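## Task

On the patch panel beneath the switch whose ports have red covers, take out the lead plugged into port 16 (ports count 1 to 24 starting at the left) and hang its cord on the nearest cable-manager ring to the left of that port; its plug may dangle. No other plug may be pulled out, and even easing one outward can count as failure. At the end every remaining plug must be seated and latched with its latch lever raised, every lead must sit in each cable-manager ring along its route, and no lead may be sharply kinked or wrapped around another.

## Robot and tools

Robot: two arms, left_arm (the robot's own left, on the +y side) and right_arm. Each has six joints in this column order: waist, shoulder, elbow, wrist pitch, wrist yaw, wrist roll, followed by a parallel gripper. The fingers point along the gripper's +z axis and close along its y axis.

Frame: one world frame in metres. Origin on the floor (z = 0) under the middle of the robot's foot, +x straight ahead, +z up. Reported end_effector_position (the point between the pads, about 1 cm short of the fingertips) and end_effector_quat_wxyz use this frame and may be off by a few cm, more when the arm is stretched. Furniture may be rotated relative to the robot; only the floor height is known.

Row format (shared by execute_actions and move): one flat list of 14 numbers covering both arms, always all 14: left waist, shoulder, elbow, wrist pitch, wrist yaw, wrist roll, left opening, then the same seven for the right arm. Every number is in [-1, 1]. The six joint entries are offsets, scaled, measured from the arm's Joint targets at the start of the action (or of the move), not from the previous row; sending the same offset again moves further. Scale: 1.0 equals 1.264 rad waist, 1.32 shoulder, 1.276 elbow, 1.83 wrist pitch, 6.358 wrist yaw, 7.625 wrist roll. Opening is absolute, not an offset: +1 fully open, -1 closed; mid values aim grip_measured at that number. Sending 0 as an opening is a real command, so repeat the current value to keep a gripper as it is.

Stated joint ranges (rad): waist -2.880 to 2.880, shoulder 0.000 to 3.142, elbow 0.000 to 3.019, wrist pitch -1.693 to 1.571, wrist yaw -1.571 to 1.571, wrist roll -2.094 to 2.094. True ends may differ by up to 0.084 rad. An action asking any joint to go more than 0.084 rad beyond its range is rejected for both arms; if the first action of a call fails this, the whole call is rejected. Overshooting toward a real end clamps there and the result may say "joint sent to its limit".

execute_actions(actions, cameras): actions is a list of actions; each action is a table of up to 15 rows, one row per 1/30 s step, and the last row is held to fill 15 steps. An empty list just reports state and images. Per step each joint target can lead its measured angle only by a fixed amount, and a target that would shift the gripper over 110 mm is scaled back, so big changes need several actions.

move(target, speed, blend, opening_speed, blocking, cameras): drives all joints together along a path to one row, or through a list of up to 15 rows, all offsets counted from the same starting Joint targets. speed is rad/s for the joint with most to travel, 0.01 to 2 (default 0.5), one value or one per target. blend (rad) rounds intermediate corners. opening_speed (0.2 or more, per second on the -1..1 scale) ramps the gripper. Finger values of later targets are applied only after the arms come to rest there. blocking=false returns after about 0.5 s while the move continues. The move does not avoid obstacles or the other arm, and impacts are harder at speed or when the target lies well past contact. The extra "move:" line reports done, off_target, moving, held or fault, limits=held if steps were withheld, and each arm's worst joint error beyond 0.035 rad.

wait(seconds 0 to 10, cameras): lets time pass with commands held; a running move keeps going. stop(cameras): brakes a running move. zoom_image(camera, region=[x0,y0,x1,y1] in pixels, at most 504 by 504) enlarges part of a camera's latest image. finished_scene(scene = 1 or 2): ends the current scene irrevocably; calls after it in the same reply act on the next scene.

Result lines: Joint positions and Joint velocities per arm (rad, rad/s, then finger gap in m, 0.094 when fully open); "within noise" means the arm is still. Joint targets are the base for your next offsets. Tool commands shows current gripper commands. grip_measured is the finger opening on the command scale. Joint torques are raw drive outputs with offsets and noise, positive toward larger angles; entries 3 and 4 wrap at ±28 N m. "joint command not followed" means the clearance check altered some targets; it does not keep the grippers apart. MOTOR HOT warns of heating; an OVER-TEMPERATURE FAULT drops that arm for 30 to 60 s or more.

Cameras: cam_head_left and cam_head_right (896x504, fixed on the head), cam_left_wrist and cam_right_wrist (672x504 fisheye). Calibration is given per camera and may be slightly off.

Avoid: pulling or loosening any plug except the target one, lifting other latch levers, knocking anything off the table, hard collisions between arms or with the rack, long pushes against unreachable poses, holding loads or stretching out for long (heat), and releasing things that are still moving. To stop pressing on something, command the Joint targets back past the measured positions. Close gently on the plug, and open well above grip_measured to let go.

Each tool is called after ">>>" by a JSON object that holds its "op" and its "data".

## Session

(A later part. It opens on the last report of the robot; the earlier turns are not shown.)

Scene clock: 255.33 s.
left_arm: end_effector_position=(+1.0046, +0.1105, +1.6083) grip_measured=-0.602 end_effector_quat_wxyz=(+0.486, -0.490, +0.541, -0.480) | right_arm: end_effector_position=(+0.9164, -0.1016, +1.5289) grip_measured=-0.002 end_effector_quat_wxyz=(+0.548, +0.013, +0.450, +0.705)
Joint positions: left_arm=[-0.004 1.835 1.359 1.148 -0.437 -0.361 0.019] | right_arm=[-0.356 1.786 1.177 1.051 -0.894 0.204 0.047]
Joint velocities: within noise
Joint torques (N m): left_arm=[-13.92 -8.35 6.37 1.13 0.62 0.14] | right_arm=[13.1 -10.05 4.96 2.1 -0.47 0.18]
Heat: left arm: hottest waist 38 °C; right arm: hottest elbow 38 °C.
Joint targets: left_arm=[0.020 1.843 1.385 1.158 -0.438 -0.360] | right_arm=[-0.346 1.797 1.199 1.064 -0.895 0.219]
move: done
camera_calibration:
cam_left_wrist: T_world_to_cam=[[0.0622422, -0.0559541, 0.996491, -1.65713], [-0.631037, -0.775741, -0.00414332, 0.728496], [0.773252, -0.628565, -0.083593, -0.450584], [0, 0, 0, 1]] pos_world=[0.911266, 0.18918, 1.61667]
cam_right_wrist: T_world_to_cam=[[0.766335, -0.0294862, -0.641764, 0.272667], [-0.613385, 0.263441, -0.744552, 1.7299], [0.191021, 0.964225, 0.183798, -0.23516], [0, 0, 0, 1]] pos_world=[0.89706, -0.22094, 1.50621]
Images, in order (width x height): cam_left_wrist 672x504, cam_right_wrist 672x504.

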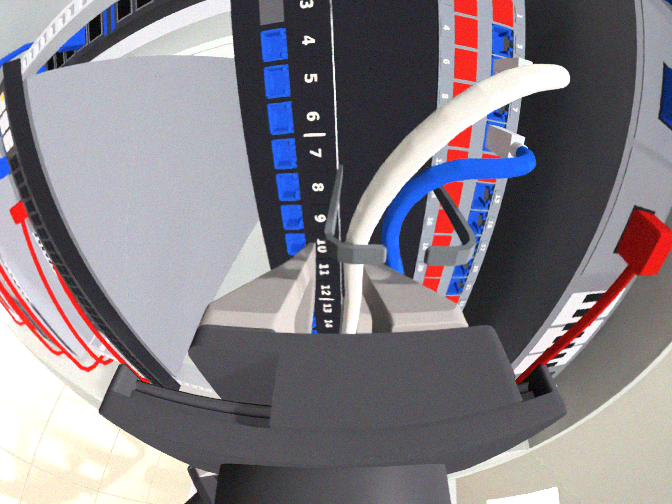

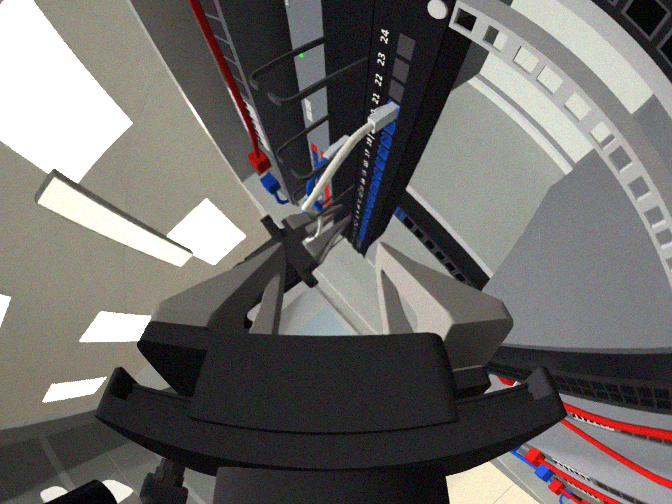

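>>> {"op": "move", "data": {"target": [-0.0625,-0.05,-0.136,0.057,0,0,-0.5,0,0,0,0,0,0,0], "speed": 0.12, "cameras": ["cam_left_wrist","cam_right_wrist"]}}

>>> {"op": "zoom_image", "data": {"camera": "cam_left_wrist", "region": [200, 50, 440, 300]}}

>>> {"op": "zoom_image", "data": {"camera": "cam_right_wrist", "region": [220, 120, 380, 280]}}

Scene clock: 257.83 s.
left_arm: end_effector_position=(+0.9580, +0.1133, +1.6079) grip_measured=-0.502 end_effector_quat_wxyz=(+0.483, -0.486, +0.538, -0.491) | right_arm: end_effector_position=(+0.9164, -0.1016, +1.5289) grip_measured=-0.002 end_effector_quat_wxyz=(+0.548, +0.013, +0.450, +0.705)
Joint positions: left_arm=[-0.029 1.791 1.211 1.25 -0.436 -0.361 0.023] | right_arm=[-0.356 1.786 1.177 1.051 -0.894 0.204 0.047]
Joint velocities: within noise
Joint torques (N m): left_arm=[-17.26 -9.29 4.16 1.2 0.58 0.14] | right_arm=[12.98 -10.17 5.01 2.28 -0.46 0.14]
Heat: left arm: hottest waist 38 °C; right arm: hottest elbow 38 °C.
Joint targets: left_arm=[-0.059 1.777 1.212 1.262 -0.438 -0.360] | right_arm=[-0.346 1.797 1.199 1.064 -0.895 0.219]
move: done
camera_calibration:
cam_left_wrist: T_world_to_cam=[[0.0469474, -0.0421859, 0.998006, -1.64308], [-0.64237, -0.766391, -0.00217764, 0.707902], [0.764955, -0.640987, -0.0630791, -0.436493], [0, 0, 0, 1]] pos_world=[0.865771, 0.193429, 1.61381]
cam_right_wrist: T_world_to_cam=[[0.766335, -0.0294862, -0.641764, 0.272667], [-0.613385, 0.263441, -0.744552, 1.7299], [0.191021, 0.964225, 0.183798, -0.23516], [0, 0, 0, 1]] pos_world=[0.89706, -0.22094, 1.50621]
Images, in order (width x height): cam_left_wrist 672x504, cam_right_wrist 672x504.

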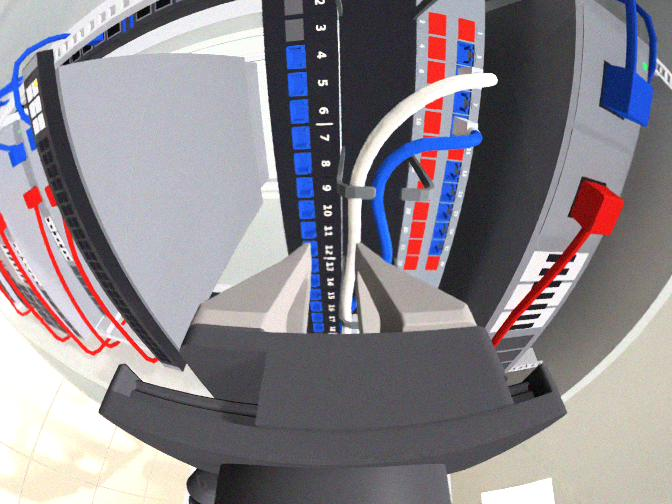

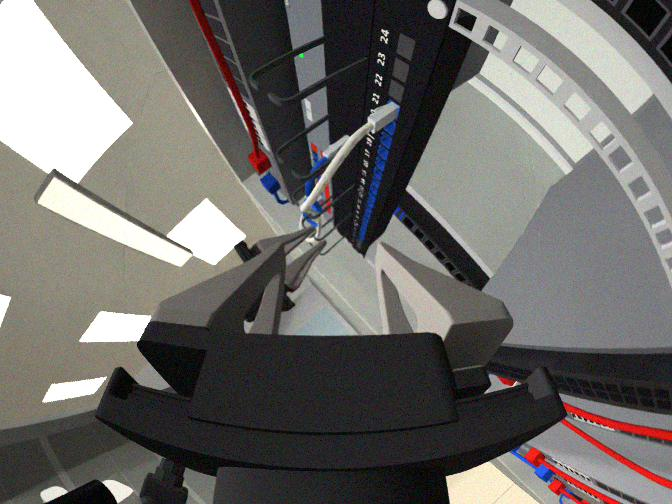

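Scaled by 2.016 from the camera's 672x504 image, which has a finer 960x720 frame.

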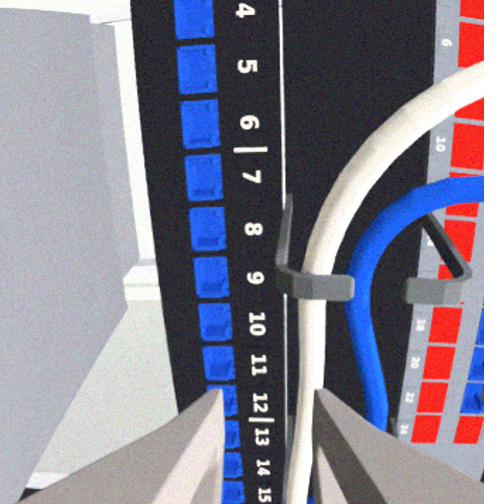

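Scaled by 3.150 from the camera's 672x504 image, which has a finer 960x720 frame.

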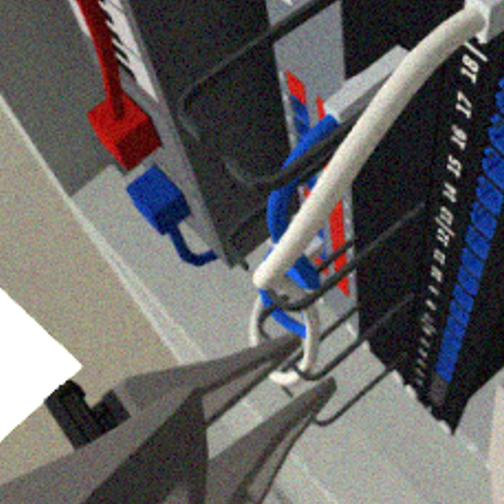

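>>> {"op": "move", "data": {"target": [-0.022,-0.04,-0.145,0.07,0,0,-0.5,0,0,0,0,0,0,0], "speed": 0.2, "cameras": ["cam_left_wrist","cam_right_wrist","cam_head_left","cam_head_right"]}}

>>> {"op": "zoom_image", "data": {"camera": "cam_left_wrist", "region": [200, 50, 440, 300]}}

>>> {"op": "zoom_image", "data": {"camera": "cam_right_wrist", "region": [220, 120, 380, 280]}}

>>> {"op": "zoom_image", "data": {"camera": "cam_head_right", "region": [160, 20, 360, 140]}}

>>> {"op": "zoom_image", "data": {"camera": "cam_head_left", "region": [200, 20, 560, 140]}}

Scene clock: 259.57 s.
left_arm: end_effector_position=(+0.8984, +0.1221, +1.6034) grip_measured=-0.502 end_effector_quat_wxyz=(+0.478, -0.481, +0.535, -0.503) | right_arm: end_effector_position=(+0.9164, -0.1016, +1.5289) grip_measured=-0.002 end_effector_quat_wxyz=(+0.548, +0.013, +0.450, +0.705)
Joint positions: left_arm=[-0.056 1.739 1.026 1.378 -0.437 -0.361 0.023] | right_arm=[-0.356 1.786 1.177 1.051 -0.894 0.204 0.047]
Joint velocities: within noise
Joint torques (N m): left_arm=[-15.91 -8.12 3.92 1.17 0.6 0.14] | right_arm=[13.04 -9.7 4.96 2.07 -0.42 0.17]
Heat: left arm: hottest waist 38 °C; right arm: hottest elbow 38 °C.
Joint targets: left_arm=[-0.087 1.724 1.027 1.391 -0.438 -0.360] | right_arm=[-0.346 1.797 1.199 1.064 -0.895 0.219]
move: done
camera_calibration:
cam_left_wrist: T_world_to_cam=[[0.0325014, -0.0281413, 0.999075, -1.62587], [-0.656798, -0.754067, 0.00012655, 0.684107], [0.753366, -0.656195, -0.0429914, -0.405425], [0, 0, 0, 1]] pos_world=[0.807596, 0.20407, 1.60685]
cam_right_wrist: T_world_to_cam=[[0.766335, -0.0294862, -0.641764, 0.272667], [-0.613385, 0.263441, -0.744552, 1.7299], [0.191021, 0.964225, 0.183798, -0.23516], [0, 0, 0, 1]] pos_world=[0.89706, -0.22094, 1.50621]

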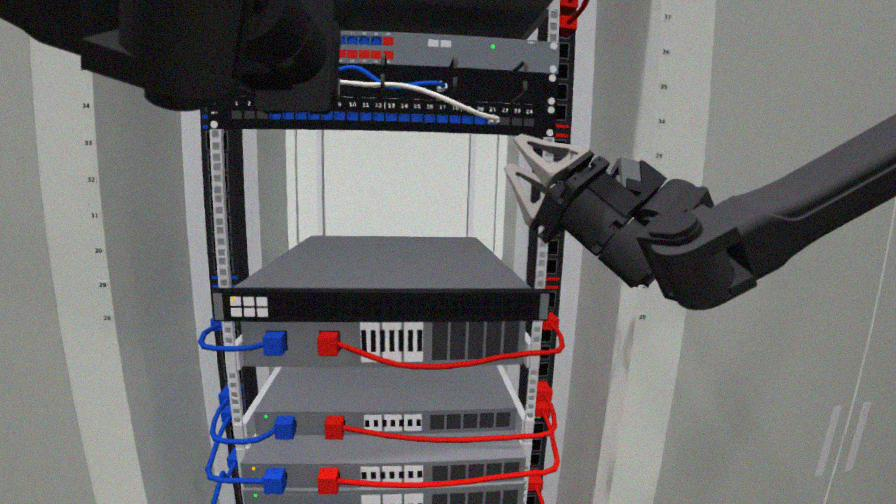

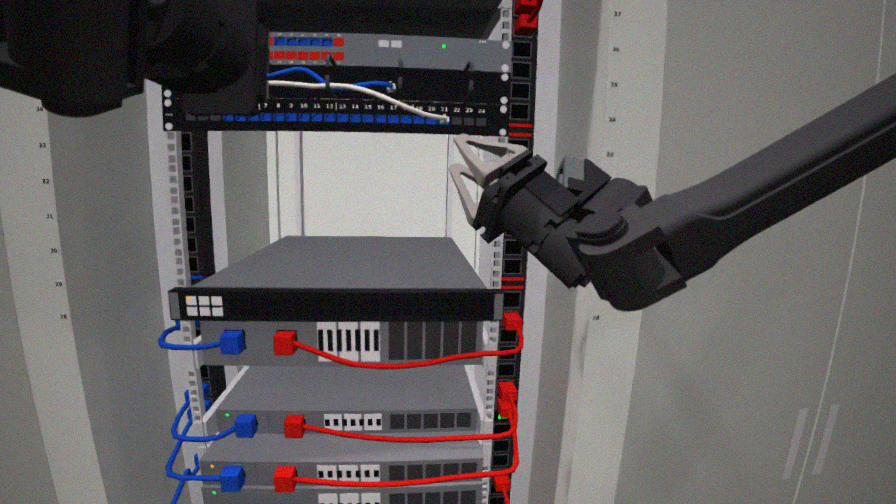

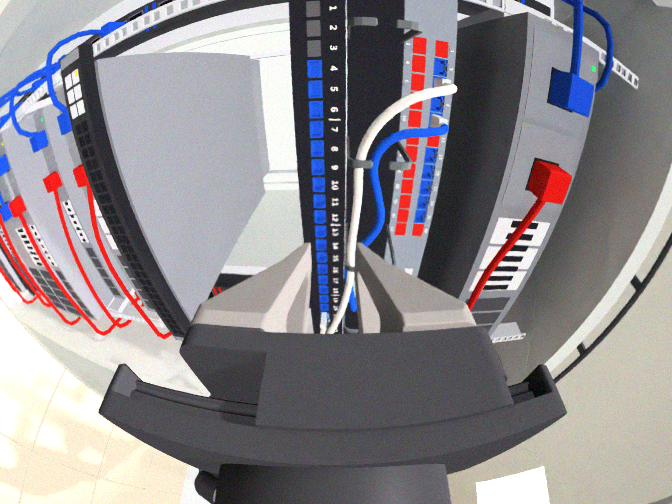

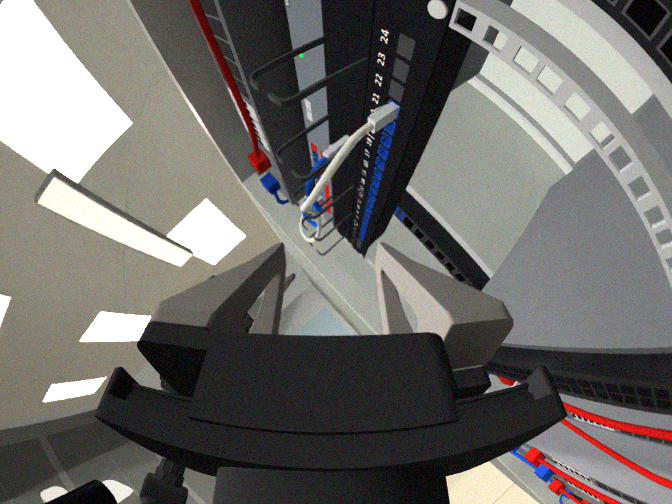

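Scaled by 2.016 from the camera's 672x504 image, which has a finer 960x720 frame.

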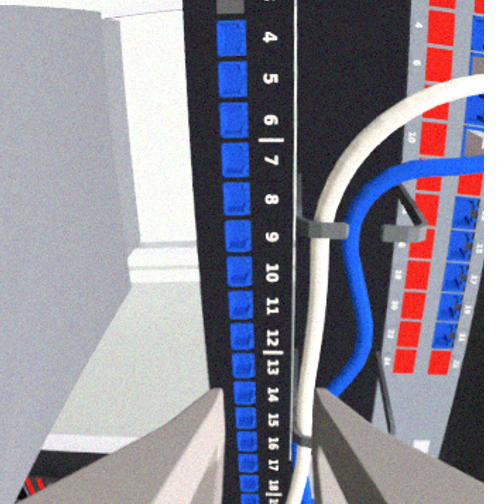

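Scaled by 3.150 from the camera's 672x504 image, which has a finer 960x720 frame.

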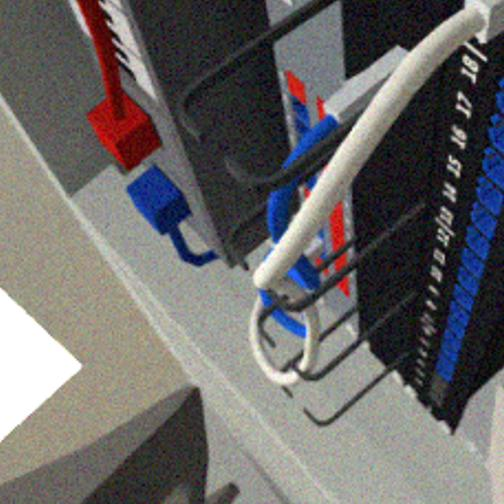

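Scaled by 2.520 from the camera's 896x504 image, which has a finer 1280x720 frame.

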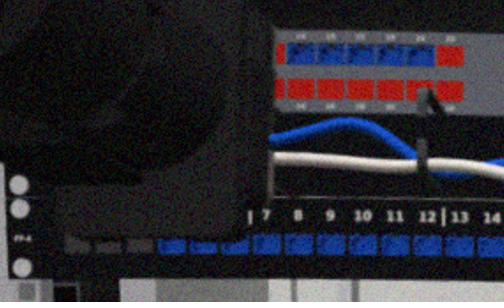

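Scaled by 1.400 from the camera's 896x504 image, which has a finer 1280x720 frame.

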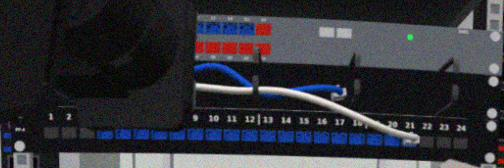

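>>> {"op": "zoom_image", "data": {"camera": "cam_left_wrist", "region": [310, 220, 400, 310]}}

>>> {"op": "zoom_image", "data": {"camera": "cam_head_right", "region": [290, 40, 370, 110]}}

>>> {"op": "zoom_image", "data": {"camera": "cam_head_left", "region": [350, 40, 430, 110]}}

>>> {"op": "zoom_image", "data": {"camera": "cam_right_wrist", "region": [280, 160, 360, 250]}}

Scaled by 5.600 from the camera's 672x504 image, which has a finer 960x720 frame.

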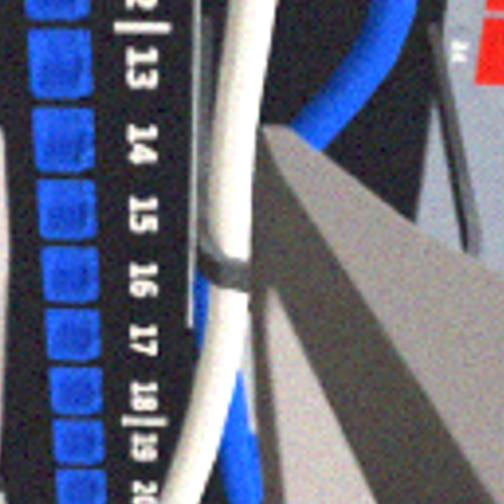

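Scaled by 6.300 from the camera's 896x504 image, which has a finer 1280x720 frame.

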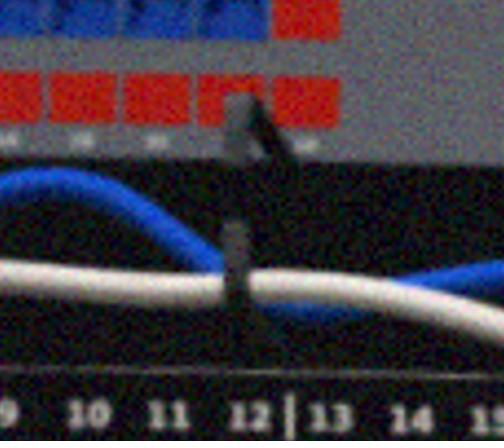

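Scaled by 6.300 from the camera's 896x504 image, which has a finer 1280x720 frame.

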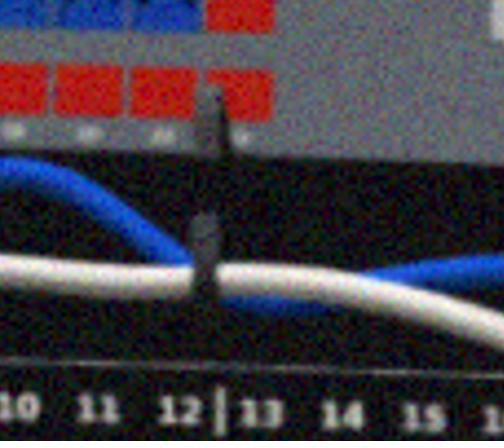

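Scaled by 5.600 from the camera's 672x504 image, which has a finer 960x720 frame.

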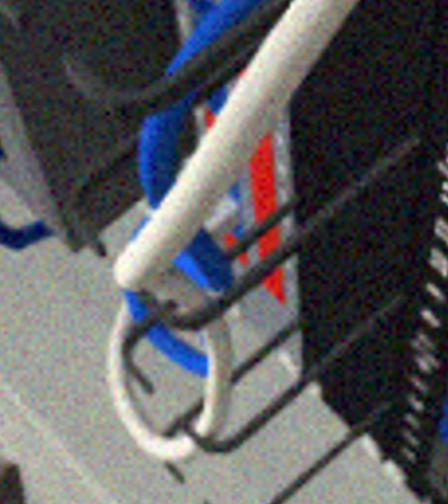

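>>> {"op": "zoom_image", "data": {"camera": "cam_right_wrist", "region": [340, 70, 430, 160]}}

>>> {"op": "zoom_image", "data": {"camera": "cam_right_wrist", "region": [240, 20, 400, 200]}}

>>> {"op": "zoom_image", "data": {"camera": "cam_left_wrist", "region": [320, 70, 480, 210]}}

Scaled by 5.600 from the camera's 672x504 image, which has a finer 960x720 frame.

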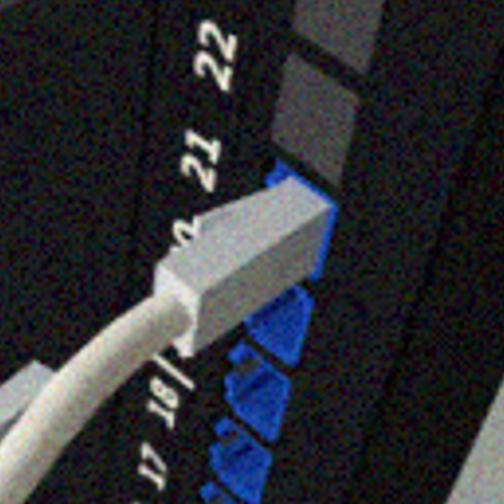

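Scaled by 2.800 from the camera's 672x504 image, which has a finer 960x720 frame.

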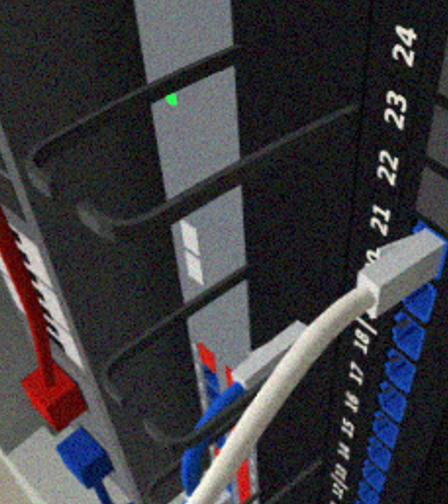

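Scaled by 3.150 from the camera's 672x504 image, which has a finer 960x720 frame.

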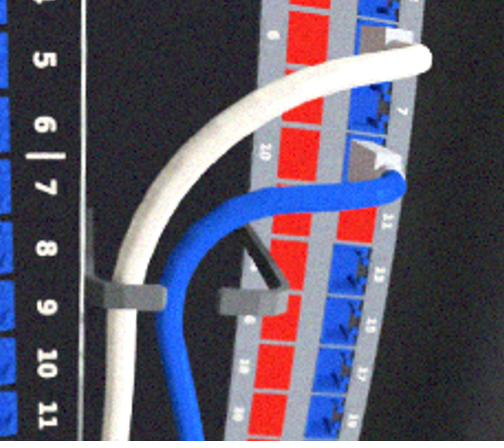

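>>> {"op": "move", "data": {"target": [-0.028,-0.132,-0.154,0.045,0,0,-0.5,-0.249,-0.101,-0.0995,0,0,0,0], "speed": 0.4, "cameras": ["cam_left_wrist","cam_right_wrist","cam_head_left","cam_head_right"]}}

>>> {"op": "zoom_image", "data": {"camera": "cam_head_right", "region": [200, 20, 300, 110]}}

>>> {"op": "zoom_image", "data": {"camera": "cam_head_left", "region": [240, 20, 340, 110]}}

>>> {"op": "zoom_image", "data": {"camera": "cam_head_left", "region": [350, 30, 530, 140]}}

>>> {"op": "zoom_image", "data": {"camera": "cam_left_wrist", "region": [230, 80, 400, 250]}}

Scene clock: 265.73 s.
left_arm: end_effector_position=(+0.8535, +0.1901, +1.6310) grip_measured=-0.502 end_effector_quat_wxyz=(+0.486, -0.494, +0.501, -0.518) | right_arm: end_effector_position=(+0.9293, -0.2338, +1.3987) grip_measured=-0.002 end_effector_quat_wxyz=(+0.562, +0.057, +0.555, +0.611)
Joint positions: left_arm=[-0.095 1.558 0.83 1.463 -0.437 -0.361 0.023] | right_arm=[-0.652 1.678 1.076 1.051 -0.894 0.204 0.047]
Joint velocities: within noise
Joint torques (N m): left_arm=[-13.16 -5.83 3.99 0.98 0.62 0.14] | right_arm=[8.76 -14.45 1.88 2.41 -0.48 0.13]
Heat: left arm: hottest waist 38 °C; right arm: hottest elbow 38 °C.
Joint targets: left_arm=[-0.122 1.550 0.830 1.473 -0.438 -0.360] | right_arm=[-0.661 1.663 1.072 1.064 -0.895 0.219]
move: done
camera_calibration:
cam_left_wrist: T_world_to_cam=[[-0.0109631, 0.0268395, 0.99958, -1.62425], [-0.626701, -0.779133, 0.0140468, 0.662298], [0.779183, -0.626284, 0.0253621, -0.465037], [0, 0, 0, 1]] pos_world=[0.759605, 0.268367, 1.62605]
cam_right_wrist: T_world_to_cam=[[0.626669, -0.269409, -0.731235, 0.374165], [-0.693445, 0.235344, -0.68099, 1.65464], [0.355557, 0.933827, -0.0393376, 0.0658036], [0, 0, 0, 1]] pos_world=[0.889528, -0.350056, 1.40298]

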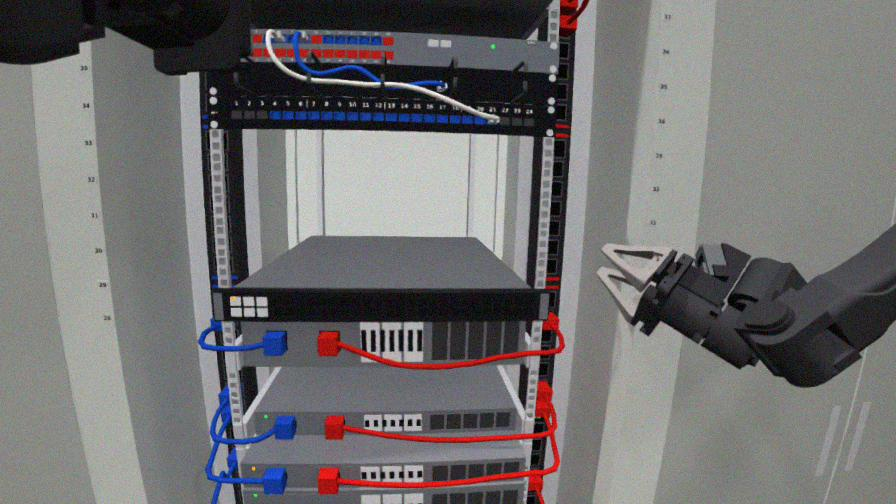

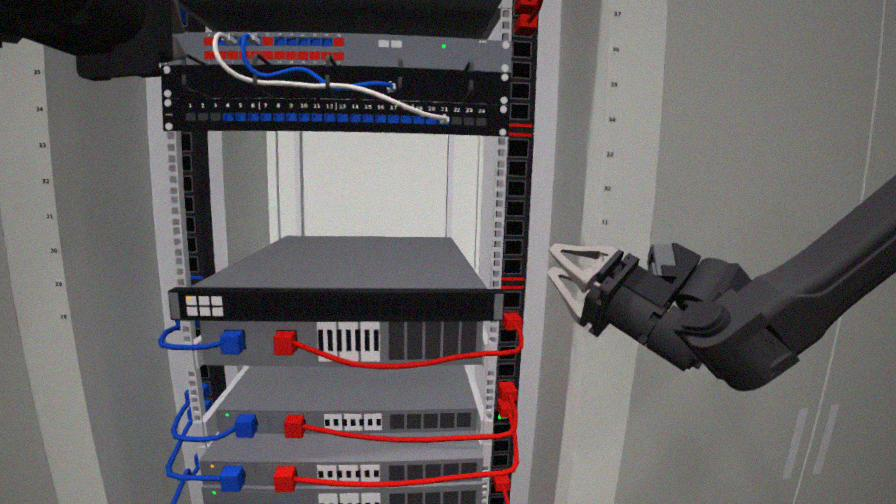

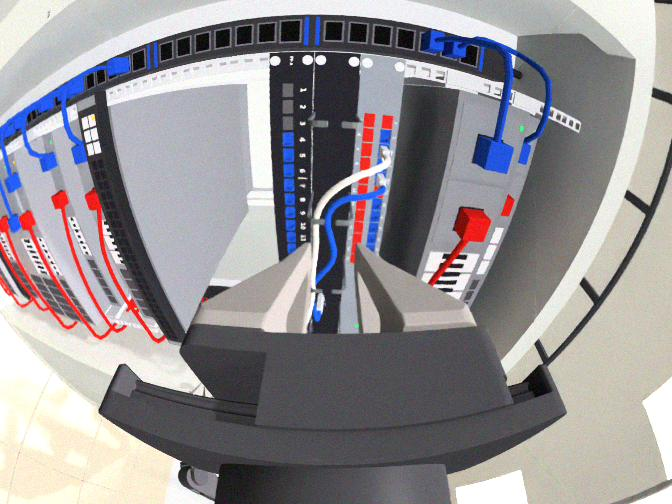

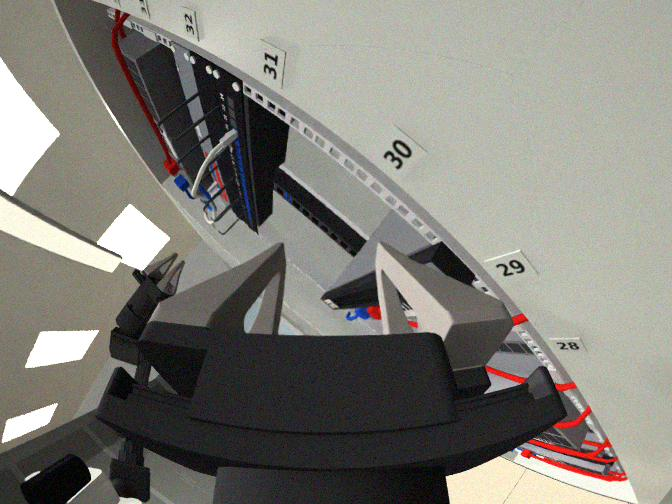

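Scaled by 5.040 from the camera's 896x504 image, which has a finer 1280x720 frame.

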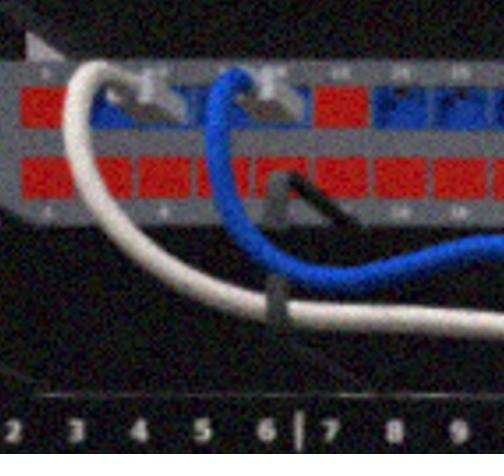

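Scaled by 5.040 from the camera's 896x504 image, which has a finer 1280x720 frame.

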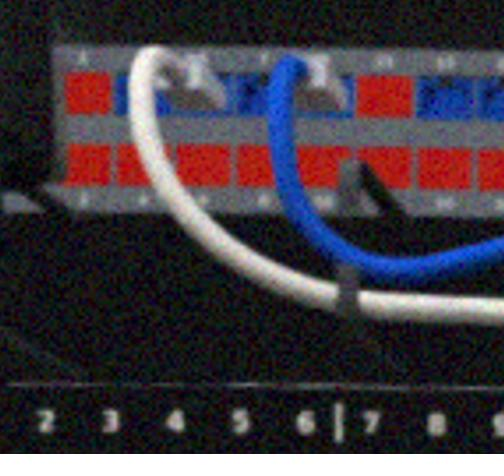

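Scaled by 2.800 from the camera's 896x504 image, which has a finer 1280x720 frame.

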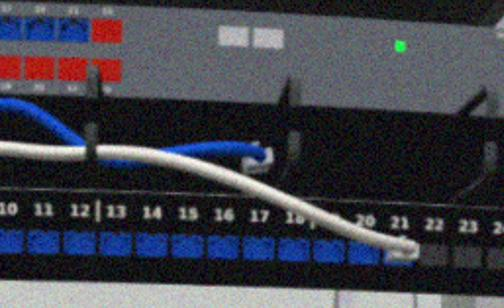

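Scaled by 2.965 from the camera's 672x504 image, which has a finer 960x720 frame.

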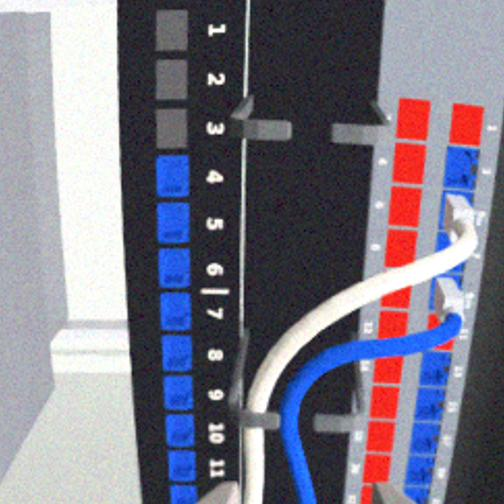

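>>> {"op": "wait", "data": {"seconds": 1.5, "cameras": ["cam_head_left"]}}

>>> {"op": "finished_scene", "data": {"scene": 1}}

Scene clock: 267.50 s.
left_arm: end_effector_position=(+0.8535, +0.1901, +1.6310) grip_measured=-0.502 end_effector_quat_wxyz=(+0.486, -0.494, +0.501, -0.518) | right_arm: end_effector_position=(+0.9293, -0.2338, +1.3987) grip_measured=-0.002 end_effector_quat_wxyz=(+0.562, +0.057, +0.555, +0.611)
Joint positions: left_arm=[-0.095 1.558 0.83 1.463 -0.437 -0.361 0.023] | right_arm=[-0.652 1.678 1.076 1.051 -0.894 0.204 0.047]
Joint velocities: within noise
Joint torques (N m): left_arm=[-13.16 -5.3 3.99 0.96 0.62 0.14] | right_arm=[8.59 -13.68 1.87 2.41 -0.48 0.15]
Heat: left arm: hottest waist 38 °C; right arm: hottest elbow 38 °C.
Joint targets: left_arm=[-0.122 1.550 0.830 1.473 -0.438 -0.360] | right_arm=[-0.661 1.663 1.072 1.064 -0.895 0.219]
Tool commands: left_gripper/opening=-0.5 right_gripper/opening=+0.0
wait: 1.50 s; at rest from the start
Images, in order (width x height): cam_head_left 896x504.

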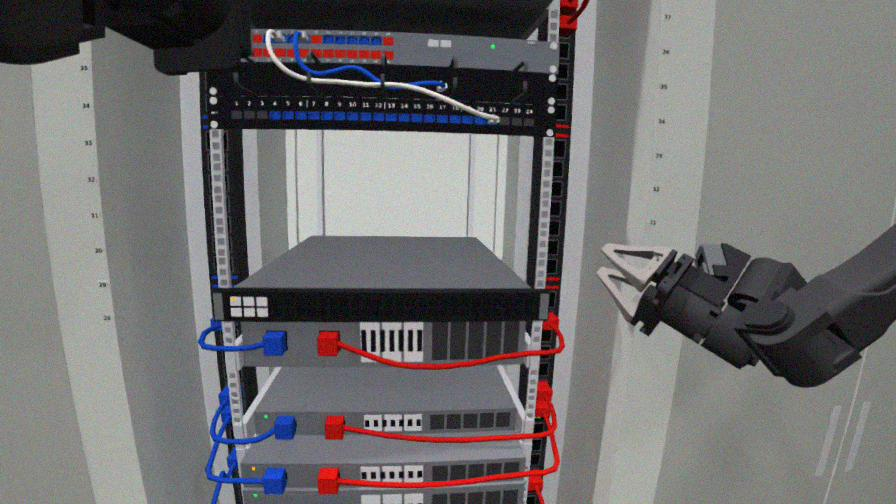

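The scene is finished: the task was done.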